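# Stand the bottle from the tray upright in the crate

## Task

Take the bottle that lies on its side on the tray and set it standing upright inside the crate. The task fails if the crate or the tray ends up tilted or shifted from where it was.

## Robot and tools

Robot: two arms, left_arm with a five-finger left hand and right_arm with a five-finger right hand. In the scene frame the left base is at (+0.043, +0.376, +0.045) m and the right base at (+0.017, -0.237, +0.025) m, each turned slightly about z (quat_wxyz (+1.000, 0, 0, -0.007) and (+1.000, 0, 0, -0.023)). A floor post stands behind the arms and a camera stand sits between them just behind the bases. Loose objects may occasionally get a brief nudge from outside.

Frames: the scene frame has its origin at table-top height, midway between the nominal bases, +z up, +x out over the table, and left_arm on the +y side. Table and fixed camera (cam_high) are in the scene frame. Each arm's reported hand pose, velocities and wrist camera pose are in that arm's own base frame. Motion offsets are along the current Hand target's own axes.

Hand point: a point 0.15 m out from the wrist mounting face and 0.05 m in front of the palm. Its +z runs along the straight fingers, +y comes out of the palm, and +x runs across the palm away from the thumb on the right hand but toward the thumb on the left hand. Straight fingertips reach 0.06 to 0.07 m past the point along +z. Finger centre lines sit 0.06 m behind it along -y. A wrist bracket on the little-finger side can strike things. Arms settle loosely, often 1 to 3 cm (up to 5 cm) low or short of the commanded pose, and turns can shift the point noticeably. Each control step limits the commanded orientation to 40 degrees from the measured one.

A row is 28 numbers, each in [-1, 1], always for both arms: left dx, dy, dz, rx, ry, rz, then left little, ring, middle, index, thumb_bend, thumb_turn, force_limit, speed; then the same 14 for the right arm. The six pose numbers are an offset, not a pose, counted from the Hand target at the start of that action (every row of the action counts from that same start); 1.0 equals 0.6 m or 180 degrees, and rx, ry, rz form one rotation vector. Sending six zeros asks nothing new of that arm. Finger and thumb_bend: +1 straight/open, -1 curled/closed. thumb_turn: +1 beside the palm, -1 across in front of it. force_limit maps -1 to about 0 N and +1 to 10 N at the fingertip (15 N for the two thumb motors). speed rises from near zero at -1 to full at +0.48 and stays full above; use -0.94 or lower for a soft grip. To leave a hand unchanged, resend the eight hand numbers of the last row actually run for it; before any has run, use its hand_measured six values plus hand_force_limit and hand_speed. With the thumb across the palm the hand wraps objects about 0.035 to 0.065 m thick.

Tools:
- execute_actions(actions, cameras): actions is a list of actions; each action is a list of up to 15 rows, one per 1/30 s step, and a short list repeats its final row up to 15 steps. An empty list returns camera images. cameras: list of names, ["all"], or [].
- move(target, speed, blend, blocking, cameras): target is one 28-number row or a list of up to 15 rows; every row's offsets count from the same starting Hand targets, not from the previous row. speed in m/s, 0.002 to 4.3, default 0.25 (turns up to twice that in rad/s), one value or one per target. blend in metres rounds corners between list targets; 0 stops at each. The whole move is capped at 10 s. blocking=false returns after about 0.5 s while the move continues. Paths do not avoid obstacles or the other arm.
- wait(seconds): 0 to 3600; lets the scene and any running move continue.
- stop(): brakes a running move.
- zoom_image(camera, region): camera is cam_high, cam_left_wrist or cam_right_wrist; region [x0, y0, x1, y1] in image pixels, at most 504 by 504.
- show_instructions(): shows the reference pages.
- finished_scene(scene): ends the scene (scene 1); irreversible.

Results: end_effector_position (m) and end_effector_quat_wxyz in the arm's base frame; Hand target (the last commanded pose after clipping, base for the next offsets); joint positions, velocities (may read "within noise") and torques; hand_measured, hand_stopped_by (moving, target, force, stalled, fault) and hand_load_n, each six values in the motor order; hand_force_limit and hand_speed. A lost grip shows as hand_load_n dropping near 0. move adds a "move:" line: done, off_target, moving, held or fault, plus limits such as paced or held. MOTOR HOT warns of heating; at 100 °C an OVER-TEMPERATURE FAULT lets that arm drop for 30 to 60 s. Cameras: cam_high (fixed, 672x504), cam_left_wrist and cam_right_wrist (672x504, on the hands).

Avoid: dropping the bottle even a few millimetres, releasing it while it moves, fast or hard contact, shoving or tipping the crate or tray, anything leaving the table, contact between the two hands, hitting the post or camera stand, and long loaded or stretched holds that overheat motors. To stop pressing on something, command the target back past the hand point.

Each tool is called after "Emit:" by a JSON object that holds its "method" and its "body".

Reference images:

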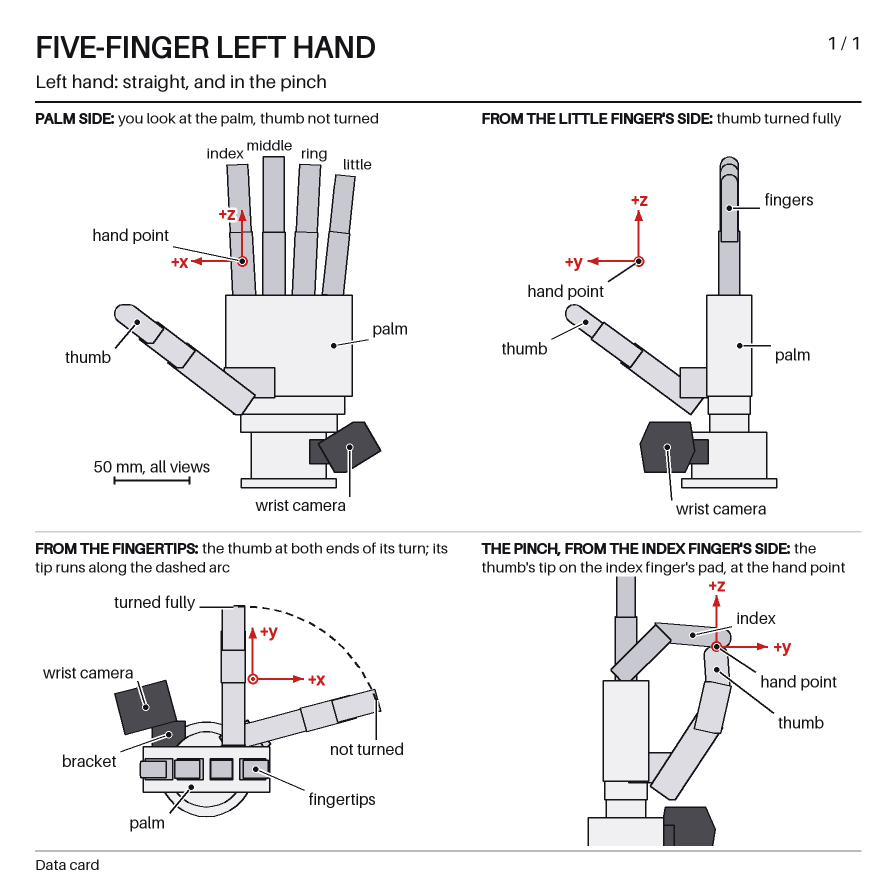

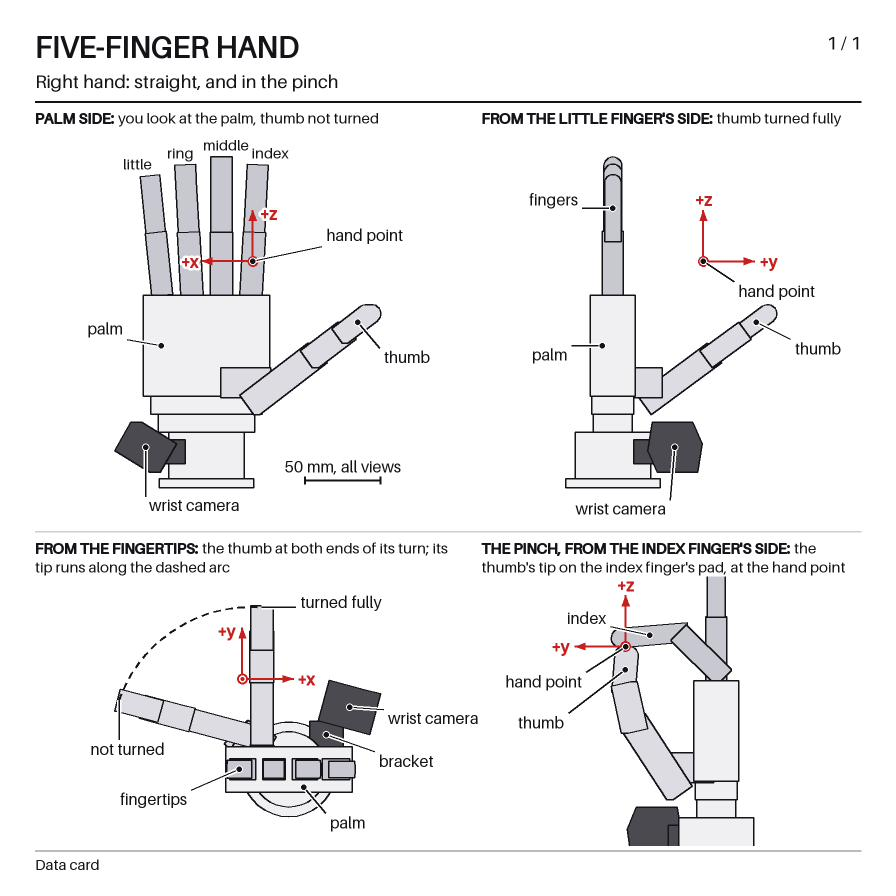

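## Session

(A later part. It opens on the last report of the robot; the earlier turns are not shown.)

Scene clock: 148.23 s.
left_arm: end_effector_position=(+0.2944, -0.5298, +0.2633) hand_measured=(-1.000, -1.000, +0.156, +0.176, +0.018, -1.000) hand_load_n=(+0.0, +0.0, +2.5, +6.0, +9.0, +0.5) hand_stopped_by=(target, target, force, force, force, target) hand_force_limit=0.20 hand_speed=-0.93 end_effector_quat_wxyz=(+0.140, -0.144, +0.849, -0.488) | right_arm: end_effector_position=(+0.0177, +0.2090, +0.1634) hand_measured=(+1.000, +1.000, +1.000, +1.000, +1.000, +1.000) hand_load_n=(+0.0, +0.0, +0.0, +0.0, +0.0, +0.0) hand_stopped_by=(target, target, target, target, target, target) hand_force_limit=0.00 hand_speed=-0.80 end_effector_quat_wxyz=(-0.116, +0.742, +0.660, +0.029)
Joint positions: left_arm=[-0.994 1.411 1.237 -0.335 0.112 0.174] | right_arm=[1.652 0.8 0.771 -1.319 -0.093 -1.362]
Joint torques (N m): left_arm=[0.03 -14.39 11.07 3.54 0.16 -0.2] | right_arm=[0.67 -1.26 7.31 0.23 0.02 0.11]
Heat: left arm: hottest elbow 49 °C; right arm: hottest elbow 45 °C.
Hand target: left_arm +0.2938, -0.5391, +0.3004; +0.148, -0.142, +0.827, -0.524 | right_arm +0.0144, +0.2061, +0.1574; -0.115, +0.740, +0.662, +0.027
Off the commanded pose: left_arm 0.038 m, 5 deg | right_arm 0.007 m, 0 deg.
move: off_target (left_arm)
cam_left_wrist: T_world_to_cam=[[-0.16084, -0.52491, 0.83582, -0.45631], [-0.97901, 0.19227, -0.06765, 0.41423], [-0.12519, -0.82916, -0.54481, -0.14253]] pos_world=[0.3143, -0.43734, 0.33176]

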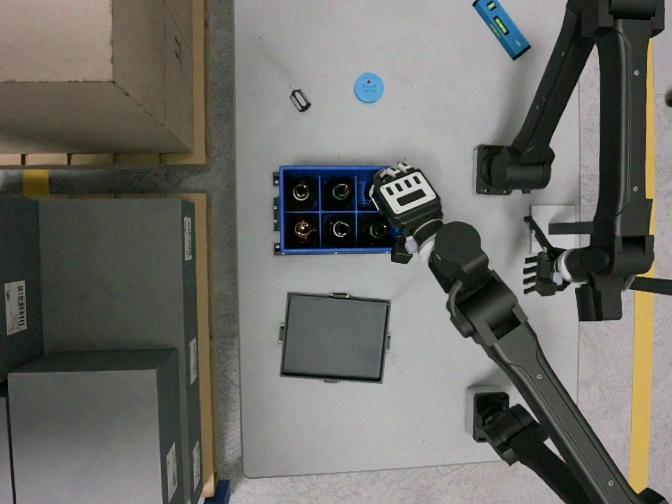

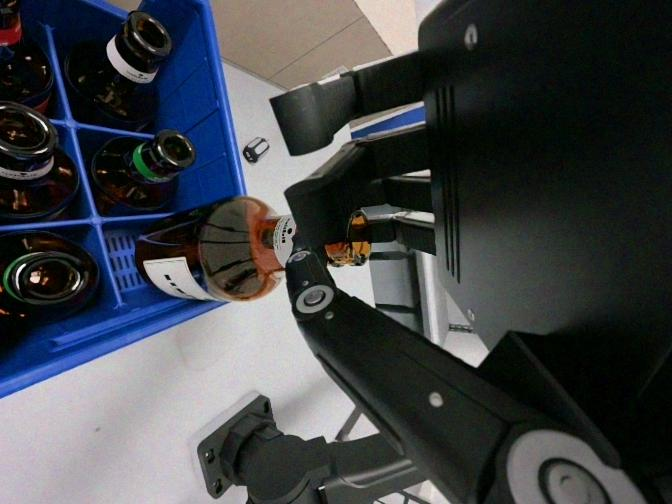

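Emit:
{"method": "zoom_image", "body": {"camera": "cam_left_wrist", "region": [90, 200, 190, 275]}}

Emit:
{"method": "zoom_image", "body": {"camera": "cam_left_wrist", "region": [90, 270, 240, 340]}}

Scaled by 5.040 from the camera's image (finer frame: 960x720).

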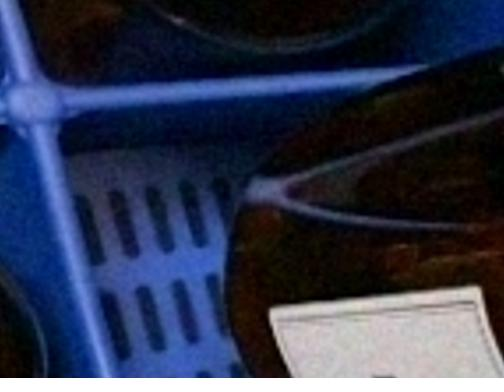

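Scaled by 3.360 from the camera's image (finer frame: 960x720).

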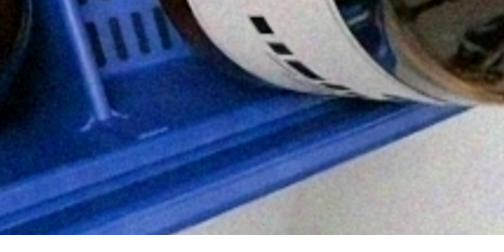

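Emit:
{"method": "move", "body": {"target": [[0.0045,0.0658,0.0368,0,0,0,-1,-1,0.0,0.1,-0.2,-1,0.2,-0.93,0,0,0,0,0,0,1,1,1,1,1,1,0,-0.8]], "speed": 0.04, "cameras": ["cam_high","cam_left_wrist"]}}

Emit:
{"method": "zoom_image", "body": {"camera": "cam_left_wrist", "region": [90, 180, 240, 340]}}

Emit:
{"method": "zoom_image", "body": {"camera": "cam_high", "region": [350, 150, 430, 230]}}

Scene clock: 152.03 s.
left_arm: end_effector_position=(+0.2944, -0.5298, +0.2294) hand_measured=(-1.000, -1.000, +0.156, +0.176, +0.018, -1.000) hand_load_n=(+0.0, +0.0, +2.0, +5.5, +9.0, +0.5) hand_stopped_by=(target, target, force, force, force, target) hand_force_limit=0.20 hand_speed=-0.93 end_effector_quat_wxyz=(+0.144, -0.143, +0.845, -0.495) | right_arm: end_effector_position=(+0.0177, +0.2090, +0.1634) hand_measured=(+1.000, +1.000, +1.000, +1.000, +1.000, +1.000) hand_load_n=(+0.0, +0.0, +0.0, +0.0, +0.0, +0.0) hand_stopped_by=(target, target, target, target, target, target) hand_force_limit=0.00 hand_speed=-0.80 end_effector_quat_wxyz=(-0.116, +0.742, +0.660, +0.029)
Joint positions: left_arm=[-0.994 1.425 1.15 -0.216 0.112 0.174] | right_arm=[1.652 0.8 0.771 -1.319 -0.093 -1.362]
Joint torques (N m): left_arm=[0.26 -13.57 10.99 3.56 0.22 -0.22] | right_arm=[0.85 -1.38 7.36 0.25 0.01 0.12]
Heat: left arm: hottest elbow 48 °C; right arm: hottest elbow 45 °C.
Hand target: left_arm +0.2968, -0.5421, +0.2552; +0.148, -0.142, +0.827, -0.524 | right_arm +0.0144, +0.2061, +0.1574; -0.115, +0.740, +0.662, +0.027
Off the commanded pose: left_arm 0.029 m, 4 deg | right_arm 0.007 m, 0 deg.
move: off_target (left_arm)
cam_left_wrist: T_world_to_cam=[[-0.16917, -0.51203, 0.84215, -0.42018], [-0.97827, 0.19114, -0.0803, 0.41401], [-0.11985, -0.83743, -0.53324, -0.16964]] pos_world=[0.3136, -0.43634, 0.29665]

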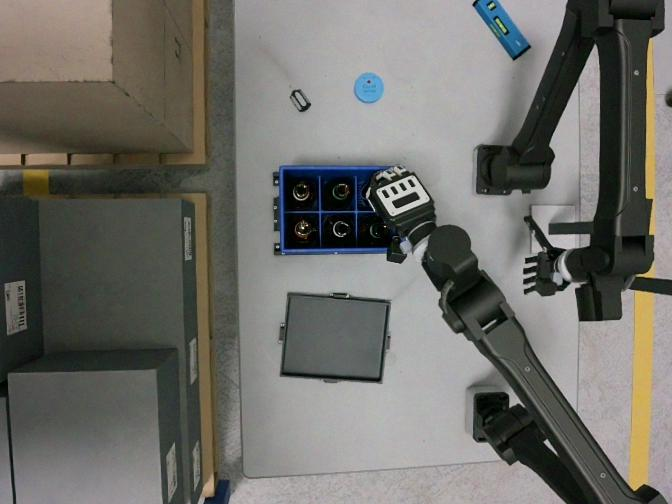

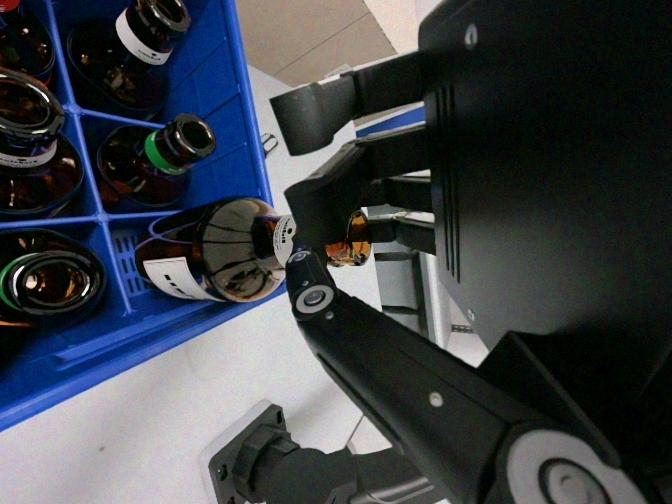

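Scaled by 3.150 from the camera's image (finer frame: 960x720).

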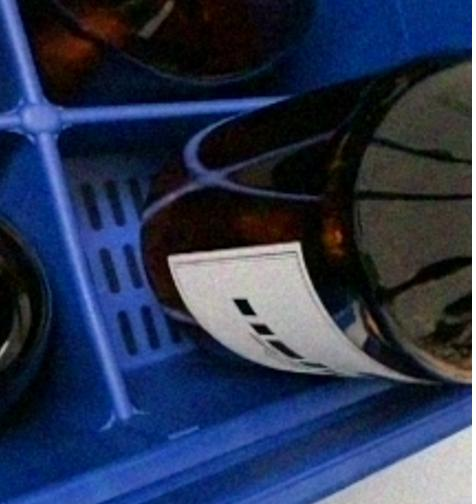

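Scaled by 6.300 from the camera's image (finer frame: 960x720).

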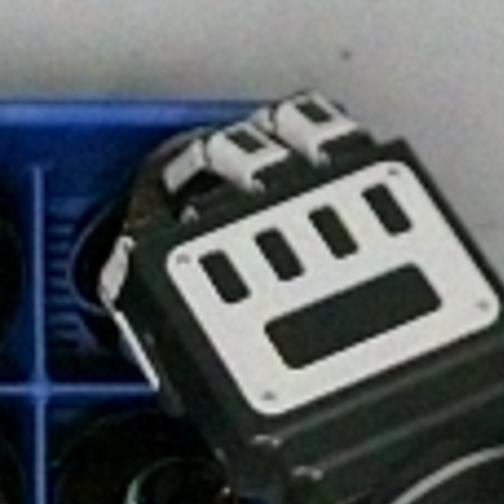

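Emit:
{"method": "move", "body": {"target": [[0.0022,0.0527,0.0373,0,0,0,-1,-1,0.0,0.1,-0.2,-1,0.2,-0.93,0,0,0,0,0,0,1,1,1,1,1,1,0,-0.8]], "speed": 0.03, "cameras": ["cam_high","cam_left_wrist"]}}

Emit:
{"method": "zoom_image", "body": {"camera": "cam_left_wrist", "region": [90, 180, 240, 340]}}

Emit:
{"method": "zoom_image", "body": {"camera": "cam_high", "region": [350, 150, 430, 230]}}

Scene clock: 155.13 s.
left_arm: end_effector_position=(+0.2970, -0.5337, +0.1916) hand_measured=(-1.000, -1.000, +0.156, +0.176, +0.018, -1.000) hand_load_n=(+0.0, +0.0, +2.0, +5.5, +9.0, +0.5) hand_stopped_by=(target, target, force, force, force, target) hand_force_limit=0.20 hand_speed=-0.93 end_effector_quat_wxyz=(+0.143, -0.143, +0.846, -0.493) | right_arm: end_effector_position=(+0.0177, +0.2090, +0.1634) hand_measured=(+1.000, +1.000, +1.000, +1.000, +1.000, +1.000) hand_load_n=(+0.0, +0.0, +0.0, +0.0, +0.0, +0.0) hand_stopped_by=(target, target, target, target, target, target) hand_force_limit=0.00 hand_speed=-0.80 end_effector_quat_wxyz=(-0.116, +0.742, +0.660, +0.029)
Joint positions: left_arm=[-0.994 1.471 1.096 -0.122 0.112 0.174] | right_arm=[1.652 0.8 0.771 -1.319 -0.093 -1.362]
Joint torques (N m): left_arm=[1.14 -12.69 10.74 4.03 0.3 -0.21] | right_arm=[0.67 -1.2 7.34 0.24 0.02 0.11]
Heat: left arm: hottest elbow 48 °C; right arm: hottest elbow 45 °C.
Hand target: left_arm +0.3020, -0.5481, +0.2174; +0.148, -0.142, +0.827, -0.524 | right_arm +0.0144, +0.2061, +0.1574; -0.115, +0.740, +0.662, +0.027
Off the commanded pose: left_arm 0.030 m, 4 deg | right_arm 0.007 m, 0 deg.
move: off_target (left_arm)
cam_left_wrist: T_world_to_cam=[[-0.16711, -0.51527, 0.84058, -0.39198], [-0.97847, 0.19142, -0.07718, 0.41382], [-0.12114, -0.83538, -0.53616, -0.19075]] pos_world=[0.3163, -0.44054, 0.25915]

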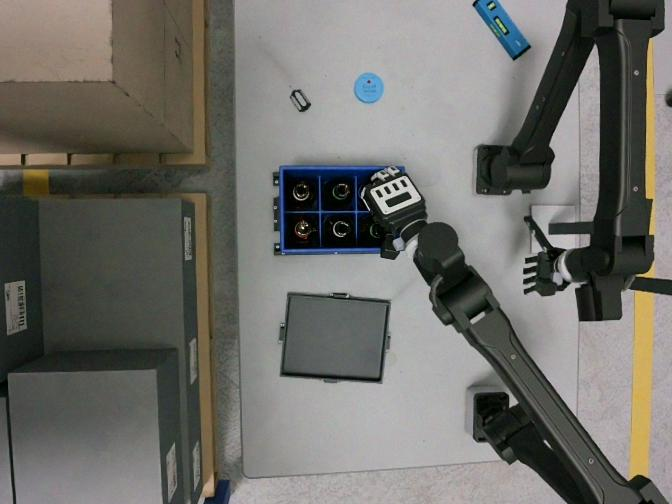

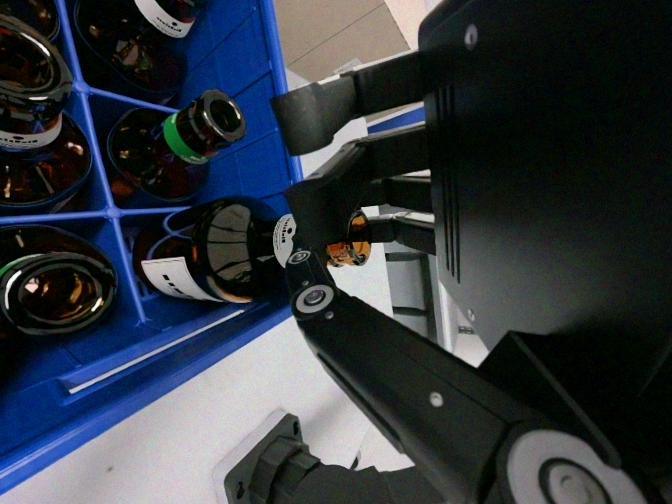

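Scaled by 3.150 from the camera's image (finer frame: 960x720).

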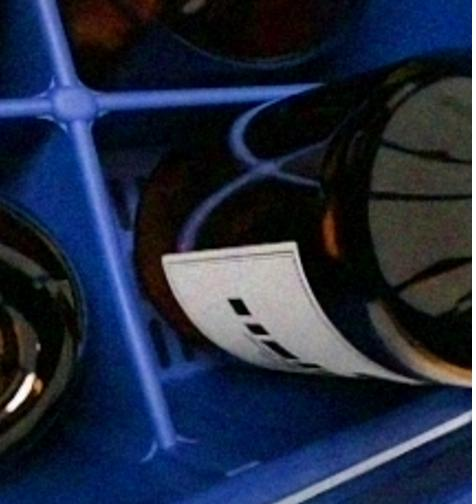

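Scaled by 6.300 from the camera's image (finer frame: 960x720).

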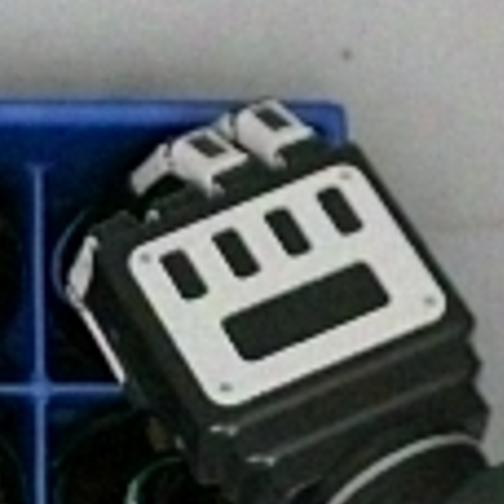

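Emit:
{"method": "move", "body": {"target": [[0.006,0.0677,0.032,0,0,0,-1,-1,0.0,0.1,-0.2,-1,0.2,-0.93,0,0,0,0,0,0,1,1,1,1,1,1,0,-0.8]], "speed": 0.04, "cameras": ["cam_high","cam_left_wrist"]}}

Emit:
{"method": "zoom_image", "body": {"camera": "cam_high", "region": [350, 150, 430, 230]}}

Scene clock: 157.03 s.
left_arm: end_effector_position=(+0.2968, -0.5336, +0.1464) hand_measured=(-1.000, -1.000, +0.156, +0.176, +0.018, -1.000) hand_load_n=(+0.0, +0.0, +2.0, +5.0, +9.0, +0.0) hand_stopped_by=(target, target, force, force, force, target) hand_force_limit=0.20 hand_speed=-0.93 end_effector_quat_wxyz=(+0.143, -0.144, +0.846, -0.493) | right_arm: end_effector_position=(+0.0177, +0.2090, +0.1634) hand_measured=(+1.000, +1.000, +1.000, +1.000, +1.000, +1.000) hand_load_n=(+0.0, +0.0, +0.0, +0.0, +0.0, +0.0) hand_stopped_by=(target, target, target, target, target, target) hand_force_limit=0.00 hand_speed=-0.80 end_effector_quat_wxyz=(-0.116, +0.742, +0.660, +0.029)
Joint positions: left_arm=[-0.994 1.523 1.025 0.001 0.112 0.174] | right_arm=[1.652 0.8 0.771 -1.319 -0.093 -1.362]
Joint torques (N m): left_arm=[0.5 -13.33 10.09 3.96 0.29 -0.17] | right_arm=[0.67 -1.26 7.35 0.24 0.01 0.11]
Heat: left arm: hottest elbow 48 °C; right arm: hottest elbow 45 °C.
Hand target: left_arm +0.3030, -0.5486, +0.1723; +0.148, -0.142, +0.827, -0.524 | right_arm +0.0144, +0.2061, +0.1574; -0.115, +0.740, +0.662, +0.027
Off the commanded pose: left_arm 0.031 m, 4 deg | right_arm 0.007 m, 0 deg.
move: off_target (left_arm)
cam_left_wrist: T_world_to_cam=[[-0.16653, -0.51607, 0.8402, -0.35447], [-0.97853, 0.19143, -0.07637, 0.41017], [-0.12143, -0.83488, -0.53687, -0.21439]] pos_world=[0.3163, -0.44044, 0.21405]

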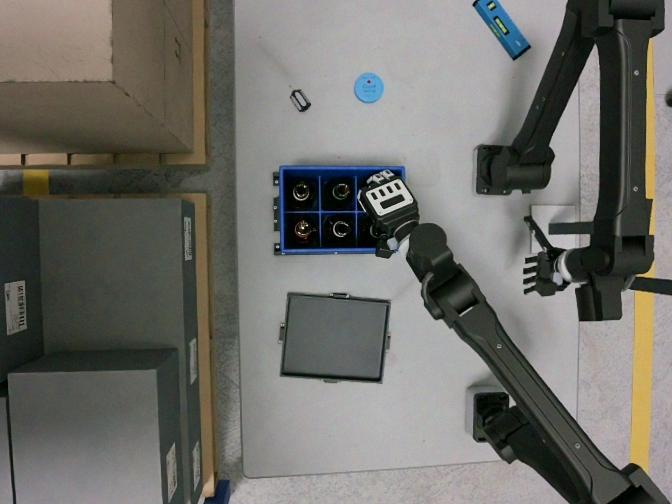

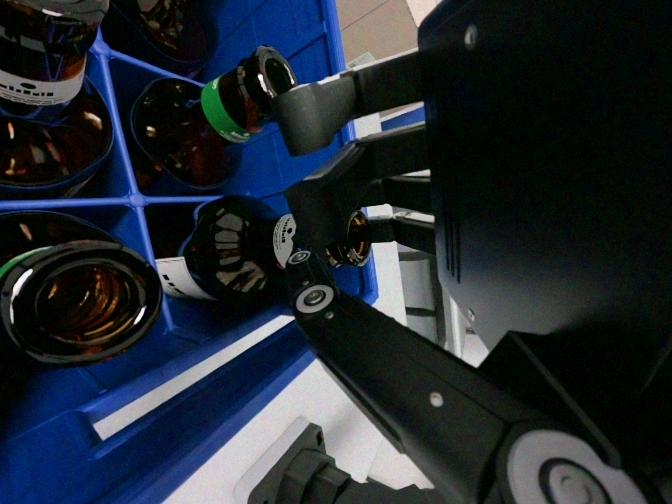

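Scaled by 6.300 from the camera's image (finer frame: 960x720).

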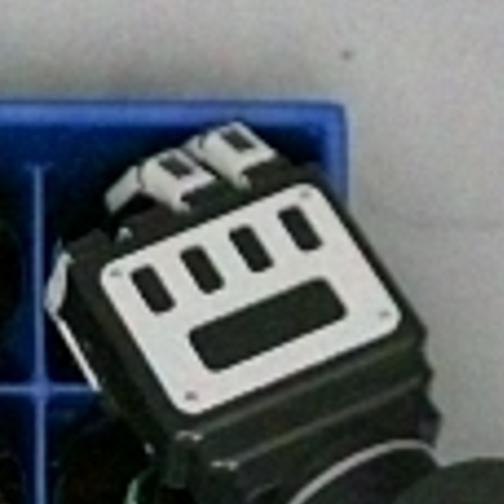

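Emit:
{"method": "move", "body": {"target": [[0.0047,0.0485,0.022,0,0,0,-1,-1,0.0,0.1,-0.2,-1,0.2,-0.93,0,0,0,0,0,0,1,1,1,1,1,1,0,-0.8]], "speed": 0.025, "cameras": ["cam_high","cam_left_wrist"]}}

Emit:
{"method": "zoom_image", "body": {"camera": "cam_high", "region": [330, 140, 450, 260]}}

Scene clock: 159.40 s.
left_arm: end_effector_position=(+0.2969, -0.5337, +0.1207) hand_measured=(-1.000, -1.000, +0.156, +0.176, +0.018, -1.000) hand_load_n=(+0.0, +0.0, +2.0, +5.5, +8.5, +0.0) hand_stopped_by=(target, target, force, force, force, target) hand_force_limit=0.20 hand_speed=-0.93 end_effector_quat_wxyz=(+0.144, -0.143, +0.844, -0.497) | right_arm: end_effector_position=(+0.0177, +0.2090, +0.1634) hand_measured=(+1.000, +1.000, +1.000, +1.000, +1.000, +1.000) hand_load_n=(+0.0, +0.0, +0.0, +0.0, +0.0, +0.0) hand_stopped_by=(target, target, target, target, target, target) hand_force_limit=0.00 hand_speed=-0.80 end_effector_quat_wxyz=(-0.116, +0.742, +0.660, +0.029)
Joint positions: left_arm=[-0.994 1.559 0.983 0.089 0.112 0.174] | right_arm=[1.652 0.8 0.771 -1.319 -0.093 -1.362]
Joint torques (N m): left_arm=[1.03 -12.81 9.66 4.07 0.3 -0.18] | right_arm=[0.67 -1.2 7.39 0.28 0.02 0.11]
Heat: left arm: hottest elbow 48 °C; right arm: hottest elbow 45 °C.
Hand target: left_arm +0.3033, -0.5486, +0.1401; +0.148, -0.142, +0.827, -0.523 | right_arm +0.0144, +0.2061, +0.1574; -0.115, +0.740, +0.662, +0.027
Off the commanded pose: left_arm 0.025 m, 4 deg | right_arm 0.007 m, 0 deg.
move: off_target (left_arm)
cam_left_wrist: T_world_to_cam=[[-0.17099, -0.50936, 0.8434, -0.32844], [-0.9781, 0.19085, -0.08304, 0.40865], [-0.11866, -0.83913, -0.53083, -0.23209]] pos_world=[0.316, -0.44004, 0.18774]

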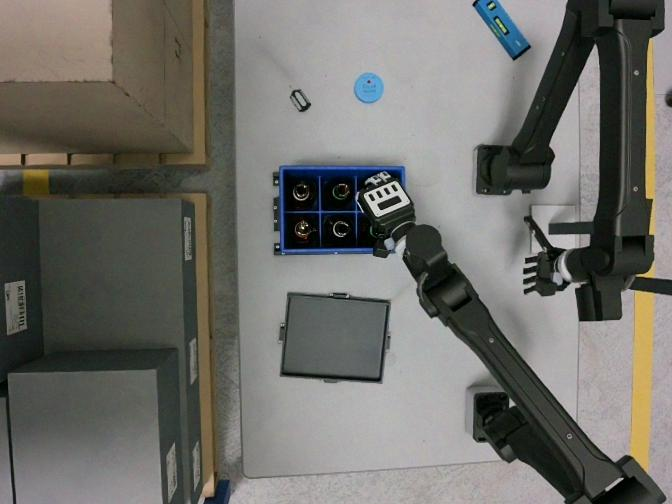

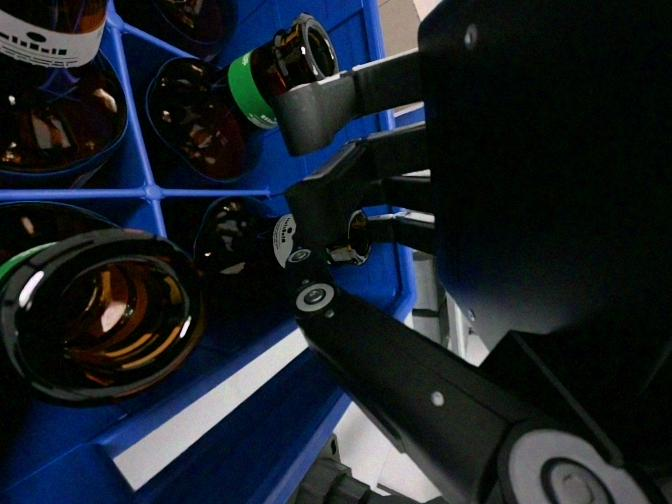

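Scaled by 4.200 from the camera's image (finer frame: 960x720).

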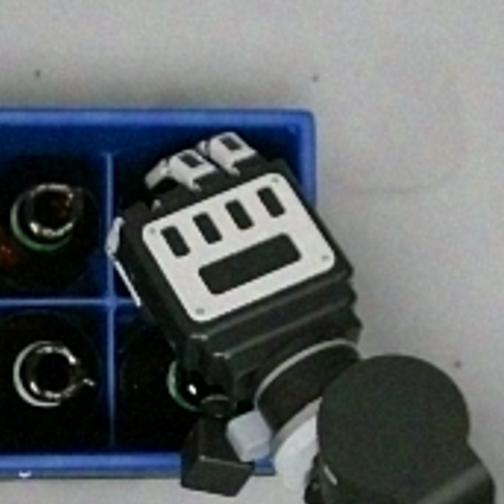

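Emit:
{"method": "move", "body": {"target": [[0.0012,0.0121,0.0055,0,0,0,-1,-1,0.0,0.1,-0.2,-1,0.2,-0.93,0,0,0,0,0,0,1,1,1,1,1,1,0,-0.8]], "speed": 0.025, "cameras": ["cam_left_wrist"]}}

Emit:
{"method": "zoom_image", "body": {"camera": "cam_left_wrist", "region": [130, 150, 430, 350]}}

Scene clock: 160.50 s.
left_arm: end_effector_position=(+0.2978, -0.5350, +0.1199) hand_measured=(-1.000, -1.000, +0.156, +0.176, +0.018, -1.000) hand_load_n=(+0.0, +0.0, +1.5, +4.5, +9.5, -0.5) hand_stopped_by=(target, target, force, force, force, target) hand_force_limit=0.20 hand_speed=-0.93 end_effector_quat_wxyz=(+0.146, -0.142, +0.841, -0.502) | right_arm: end_effector_position=(+0.0177, +0.2090, +0.1634) hand_measured=(+1.000, +1.000, +1.000, +1.000, +1.000, +1.000) hand_load_n=(+0.0, +0.0, -0.5, -0.5, +0.0, +0.0) hand_stopped_by=(target, target, target, target, target, target) hand_force_limit=0.00 hand_speed=-0.80 end_effector_quat_wxyz=(-0.116, +0.742, +0.660, +0.029)
Joint positions: left_arm=[-0.994 1.562 0.976 0.113 0.112 0.174] | right_arm=[1.652 0.8 0.771 -1.319 -0.093 -1.362]
Joint torques (N m): left_arm=[1.44 -12.28 9.77 3.86 0.26 -0.21] | right_arm=[0.85 -1.2 7.34 0.25 0.01 0.11]
Heat: left arm: hottest elbow 47 °C; right arm: hottest elbow 45 °C.
Hand target: left_arm +0.3033, -0.5486, +0.1320; +0.148, -0.142, +0.827, -0.523 | right_arm +0.0144, +0.2061, +0.1574; -0.115, +0.740, +0.662, +0.027
Off the commanded pose: left_arm 0.019 m, 3 deg | right_arm 0.007 m, 0 deg.
move: off_target (left_arm)
cam_left_wrist: T_world_to_cam=[[-0.17732, -0.49961, 0.84791, -0.32165], [-0.97743, 0.18991, -0.0925, 0.41012], [-0.11481, -0.84518, -0.52201, -0.23895]] pos_world=[0.3164, -0.44054, 0.18593]

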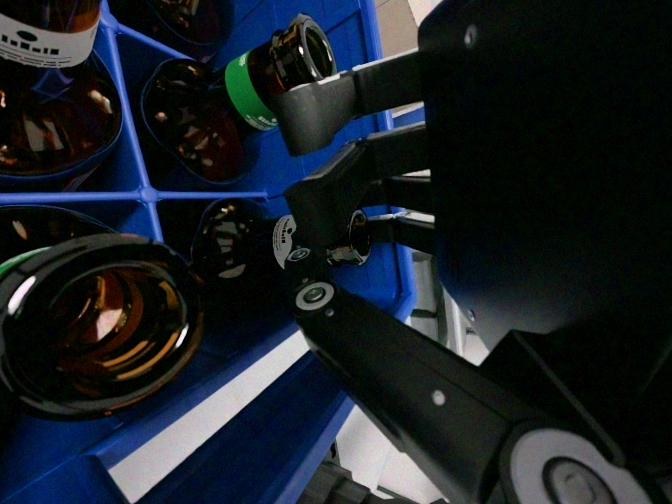

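Scaled by 1.680 from the camera's image (finer frame: 960x720).

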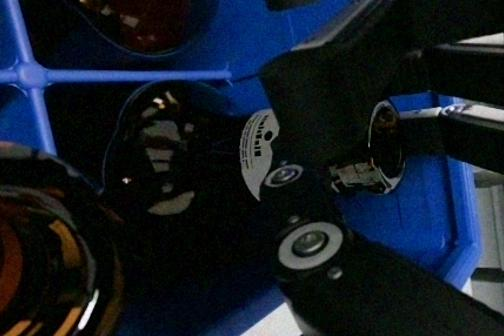

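Emit:
{"method": "move", "body": {"target": [[-0.0006,-0.0061,-0.0027,0,0,0,-1,-1,0.0,0.1,-0.2,-1,0.2,-0.93,0,0,0,0,0,0,1,1,1,1,1,1,0,-0.8]], "speed": 0.02}}

Emit:
{"method": "move", "body": {"target": [[0,0,0,0,0,0,-1,-1,0.24,0.26,0.25,-1,0.2,-0.85,0,0,0,0,0,0,1,1,1,1,1,1,0,-0.8]], "speed": 0.02, "cameras": ["cam_left_wrist"]}}

Emit:
{"method": "zoom_image", "body": {"camera": "cam_left_wrist", "region": [130, 150, 430, 350]}}

Scene clock: 162.40 s.
left_arm: end_effector_position=(+0.2978, -0.5350, +0.1199) hand_measured=(-1.000, -1.000, +0.156, +0.176, +0.018, -1.000) hand_load_n=(+0.0, +0.0, +1.5, +4.5, +9.5, -0.5) hand_stopped_by=(target, target, force, force, force, target) hand_force_limit=0.20 hand_speed=-0.93 end_effector_quat_wxyz=(+0.146, -0.142, +0.841, -0.502) | right_arm: end_effector_position=(+0.0177, +0.2090, +0.1634) hand_measured=(+1.000, +1.000, +1.000, +1.000, +1.000, +1.000) hand_load_n=(+0.0, +0.0, +0.0, +0.0, +0.0, +0.0) hand_stopped_by=(target, target, target, target, target, target) hand_force_limit=0.00 hand_speed=-0.80 end_effector_quat_wxyz=(-0.116, +0.742, +0.660, +0.029)
Joint positions: left_arm=[-0.994 1.562 0.976 0.113 0.112 0.174] | right_arm=[1.652 0.8 0.771 -1.319 -0.093 -1.362]
Joint torques (N m): left_arm=[0.5 -12.22 9.89 3.37 0.38 -0.23] | right_arm=[0.79 -1.14 7.35 0.23 0.02 0.11]
Heat: left arm: hottest elbow 47 °C; right arm: hottest elbow 45 °C.
Hand target: left_arm +0.3033, -0.5486, +0.1361; +0.148, -0.142, +0.827, -0.523 | right_arm +0.0144, +0.2061, +0.1574; -0.115, +0.740, +0.662, +0.027
Off the commanded pose: left_arm 0.022 m, 3 deg | right_arm 0.007 m, 0 deg.
move: off_target (left_arm)

Scene clock: 163.77 s.
left_arm: end_effector_position=(+0.2979, -0.5352, +0.1202) hand_measured=(-1.000, -1.000, +0.240, +0.260, +0.250, -1.000) hand_load_n=(+0.0, +0.0, +0.0, -1.5, +0.5, +0.0) hand_stopped_by=(target, target, target, target, target, target) hand_force_limit=0.20 hand_speed=-0.85 end_effector_quat_wxyz=(+0.147, -0.142, +0.840, -0.502) | right_arm: end_effector_position=(+0.0177, +0.2090, +0.1634) hand_measured=(+1.000, +1.000, +1.000, +1.000, +1.000, +1.000) hand_load_n=(+0.0, +0.0, +0.0, +0.0, +0.0, +0.0) hand_stopped_by=(target, target, target, target, target, target) hand_force_limit=0.00 hand_speed=-0.80 end_effector_quat_wxyz=(-0.116, +0.742, +0.660, +0.029)
Joint positions: left_arm=[-0.994 1.562 0.976 0.115 0.112 0.174] | right_arm=[1.652 0.8 0.771 -1.319 -0.093 -1.362]
Joint torques (N m): left_arm=[1.32 -12.51 9.81 3.33 0.32 -0.21] | right_arm=[0.56 -1.2 7.35 0.24 0.01 0.11]
Heat: left arm: hottest elbow 47 °C; right arm: hottest elbow 45 °C.
Hand target: left_arm +0.3034, -0.5487, +0.1361; +0.148, -0.142, +0.827, -0.524 | right_arm +0.0144, +0.2061, +0.1574; -0.115, +0.740, +0.662, +0.027
Off the commanded pose: left_arm 0.021 m, 3 deg | right_arm 0.007 m, 0 deg.
move: done
cam_left_wrist: T_world_to_cam=[[-0.17794, -0.49852, 0.84842, -0.3214], [-0.97738, 0.1897, -0.09352, 0.41036], [-0.11432, -0.84587, -0.521, -0.2396]] pos_world=[0.3165, -0.44074, 0.18623]

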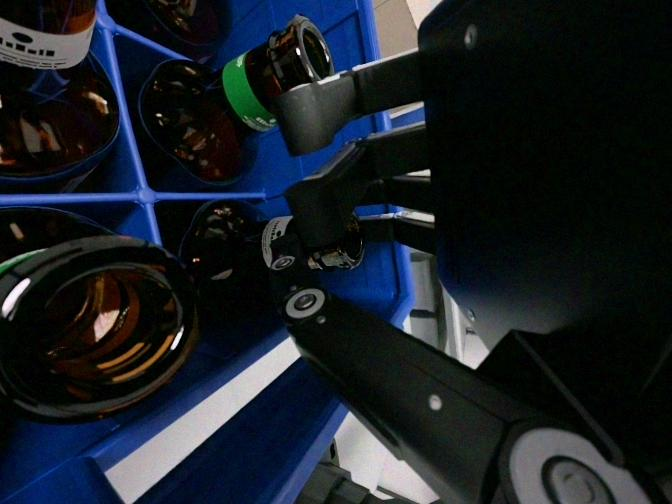

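Scaled by 1.680 from the camera's image (finer frame: 960x720).

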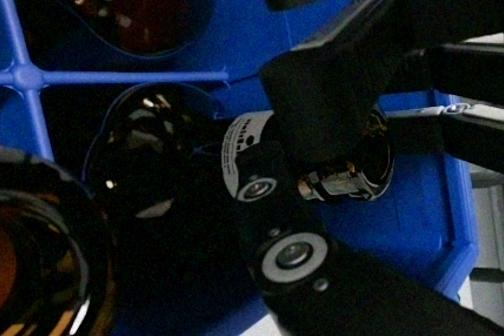

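Emit:
{"method": "move", "body": {"target": [[-0.011,-0.0947,-0.032,0,0,0,-1,-1,0.24,0.26,0.25,-1,0.2,-0.85,0,0,0,0,0,0,1,1,1,1,1,1,0,-0.8]], "speed": 0.04, "cameras": ["cam_high","cam_left_wrist"]}}

Emit:
{"method": "zoom_image", "body": {"camera": "cam_left_wrist", "region": [130, 150, 430, 350]}}

Scene clock: 166.33 s.
left_arm: end_effector_position=(+0.2976, -0.5355, +0.1542) hand_measured=(-1.000, -1.000, +0.240, +0.260, +0.250, -1.000) hand_load_n=(+0.5, +0.0, +0.0, -1.0, +0.0, +0.0) hand_stopped_by=(target, target, target, target, target, target) hand_force_limit=0.20 hand_speed=-0.85 end_effector_quat_wxyz=(+0.142, -0.143, +0.845, -0.495) | right_arm: end_effector_position=(+0.0177, +0.2090, +0.1634) hand_measured=(+1.000, +1.000, +1.000, +1.000, +1.000, +1.000) hand_load_n=(+0.0, +0.0, +0.5, +0.0, +0.0, +0.0) hand_stopped_by=(target, target, target, target, target, target) hand_force_limit=0.00 hand_speed=-0.80 end_effector_quat_wxyz=(-0.116, +0.742, +0.660, +0.029)
Joint positions: left_arm=[-0.994 1.517 1.039 -0.014 0.114 0.174] | right_arm=[1.652 0.8 0.771 -1.319 -0.093 -1.362]
Joint torques (N m): left_arm=[0.5 -14.8 12.93 1.81 0.26 -0.16] | right_arm=[0.67 -1.26 7.38 0.2 0.02 0.13]
Heat: left arm: hottest elbow 47 °C; right arm: hottest elbow 45 °C.
Hand target: left_arm +0.3064, -0.5536, +0.1961; +0.148, -0.142, +0.827, -0.523 | right_arm +0.0144, +0.2061, +0.1574; -0.115, +0.740, +0.662, +0.027
Off the commanded pose: left_arm 0.047 m, 4 deg | right_arm 0.007 m, 0 deg.
move: off_target (left_arm)
cam_left_wrist: T_world_to_cam=[[-0.16895, -0.51195, 0.84223, -0.35929], [-0.978, 0.19315, -0.07878, 0.41297], [-0.12234, -0.83702, -0.53333, -0.21318]] pos_world=[0.3171, -0.44214, 0.22145]

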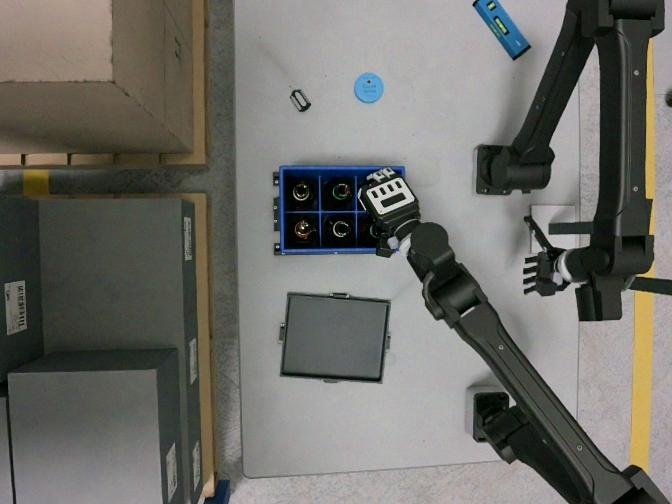

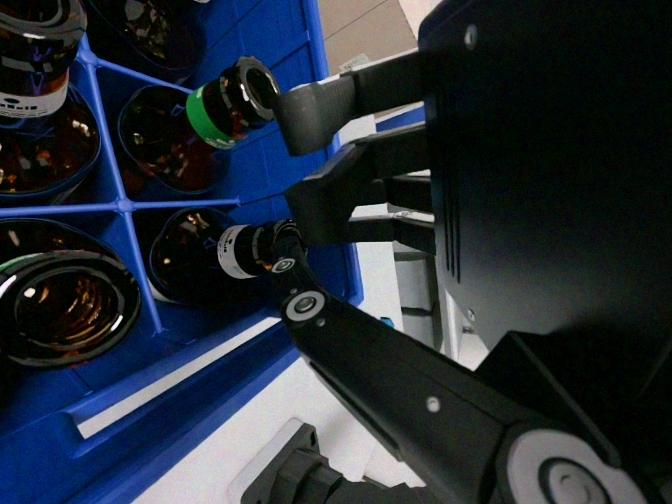

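Scaled by 1.680 from the camera's image (finer frame: 960x720).

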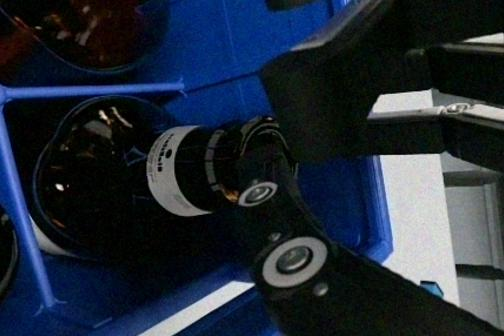

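Emit:
{"method": "move", "body": {"target": [[-0.0256,-0.2423,-0.1089,0,0,0,-1,-1,0.24,0.26,0.25,-1,0.2,-0.85,0,0,0,0,0,0,1,1,1,1,1,1,0,-0.8]], "speed": 0.1, "cameras": ["cam_high","cam_left_wrist"]}}

Emit:
{"method": "zoom_image", "body": {"camera": "cam_left_wrist", "region": [0, 150, 300, 400]}}

Scene clock: 168.93 s.
left_arm: end_effector_position=(+0.3047, -0.5466, +0.3199) hand_measured=(-1.000, -1.000, +0.240, +0.260, +0.250, -1.000) hand_load_n=(+0.0, +0.5, +0.0, +0.0, +0.0, +0.0) hand_stopped_by=(target, target, target, target, target, target) hand_force_limit=0.20 hand_speed=-0.85 end_effector_quat_wxyz=(+0.145, -0.141, +0.841, -0.502) | right_arm: end_effector_position=(+0.0177, +0.2090, +0.1634) hand_measured=(+1.000, +1.000, +1.000, +1.000, +1.000, +1.000) hand_load_n=(+0.0, +0.0, +0.0, +0.0, +0.0, +0.0) hand_stopped_by=(target, target, target, target, target, target) hand_force_limit=0.00 hand_speed=-0.80 end_effector_quat_wxyz=(-0.116, +0.742, +0.660, +0.029)
Joint positions: left_arm=[-0.994 1.432 1.389 -0.432 0.114 0.174] | right_arm=[1.652 0.8 0.771 -1.319 -0.093 -1.362]
Joint torques (N m): left_arm=[0.56 -13.57 13.49 1.68 0.24 -0.24] | right_arm=[0.67 -1.32 7.34 0.27 0.01 0.11]
Heat: left arm: hottest elbow 47 °C; right arm: hottest elbow 45 °C.
Hand target: left_arm +0.3062, -0.5536, +0.3563; +0.148, -0.142, +0.827, -0.524 | right_arm +0.0144, +0.2061, +0.1574; -0.115, +0.740, +0.662, +0.027
Off the commanded pose: left_arm 0.037 m, 3 deg | right_arm 0.007 m, 0 deg.
move: off_target (left_arm)
cam_left_wrist: T_world_to_cam=[[-0.17705, -0.4994, 0.84809, -0.49594], [-0.97715, 0.19217, -0.09083, 0.43818], [-0.11761, -0.84479, -0.52201, -0.14248]] pos_world=[0.3236, -0.45224, 0.38603]

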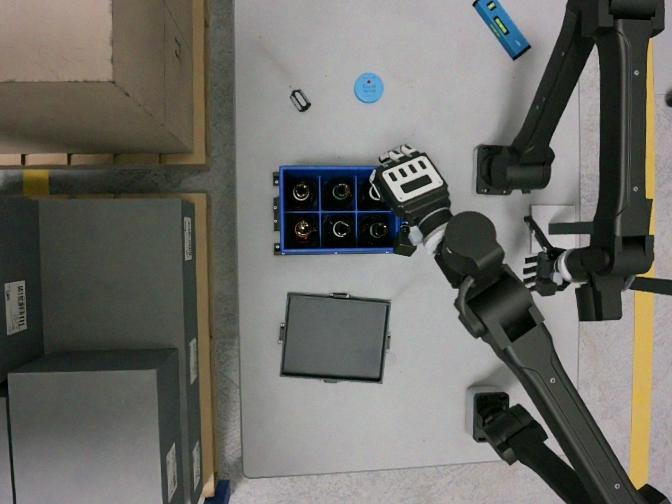

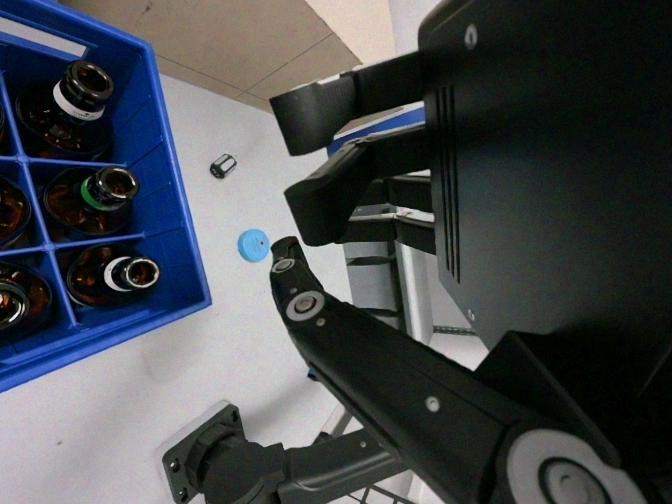

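Scaled by 1.680 from the camera's image (finer frame: 960x720).

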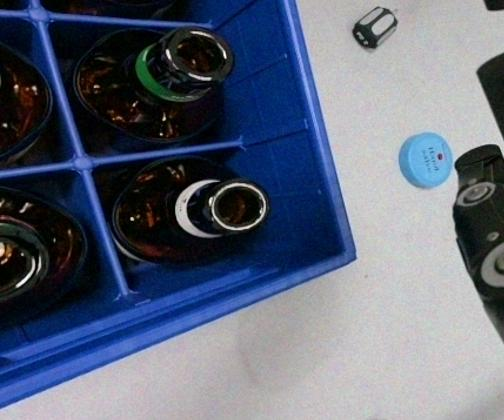

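Emit:
{"method": "finished_scene", "body": {}}

The scene is finished: the task was done.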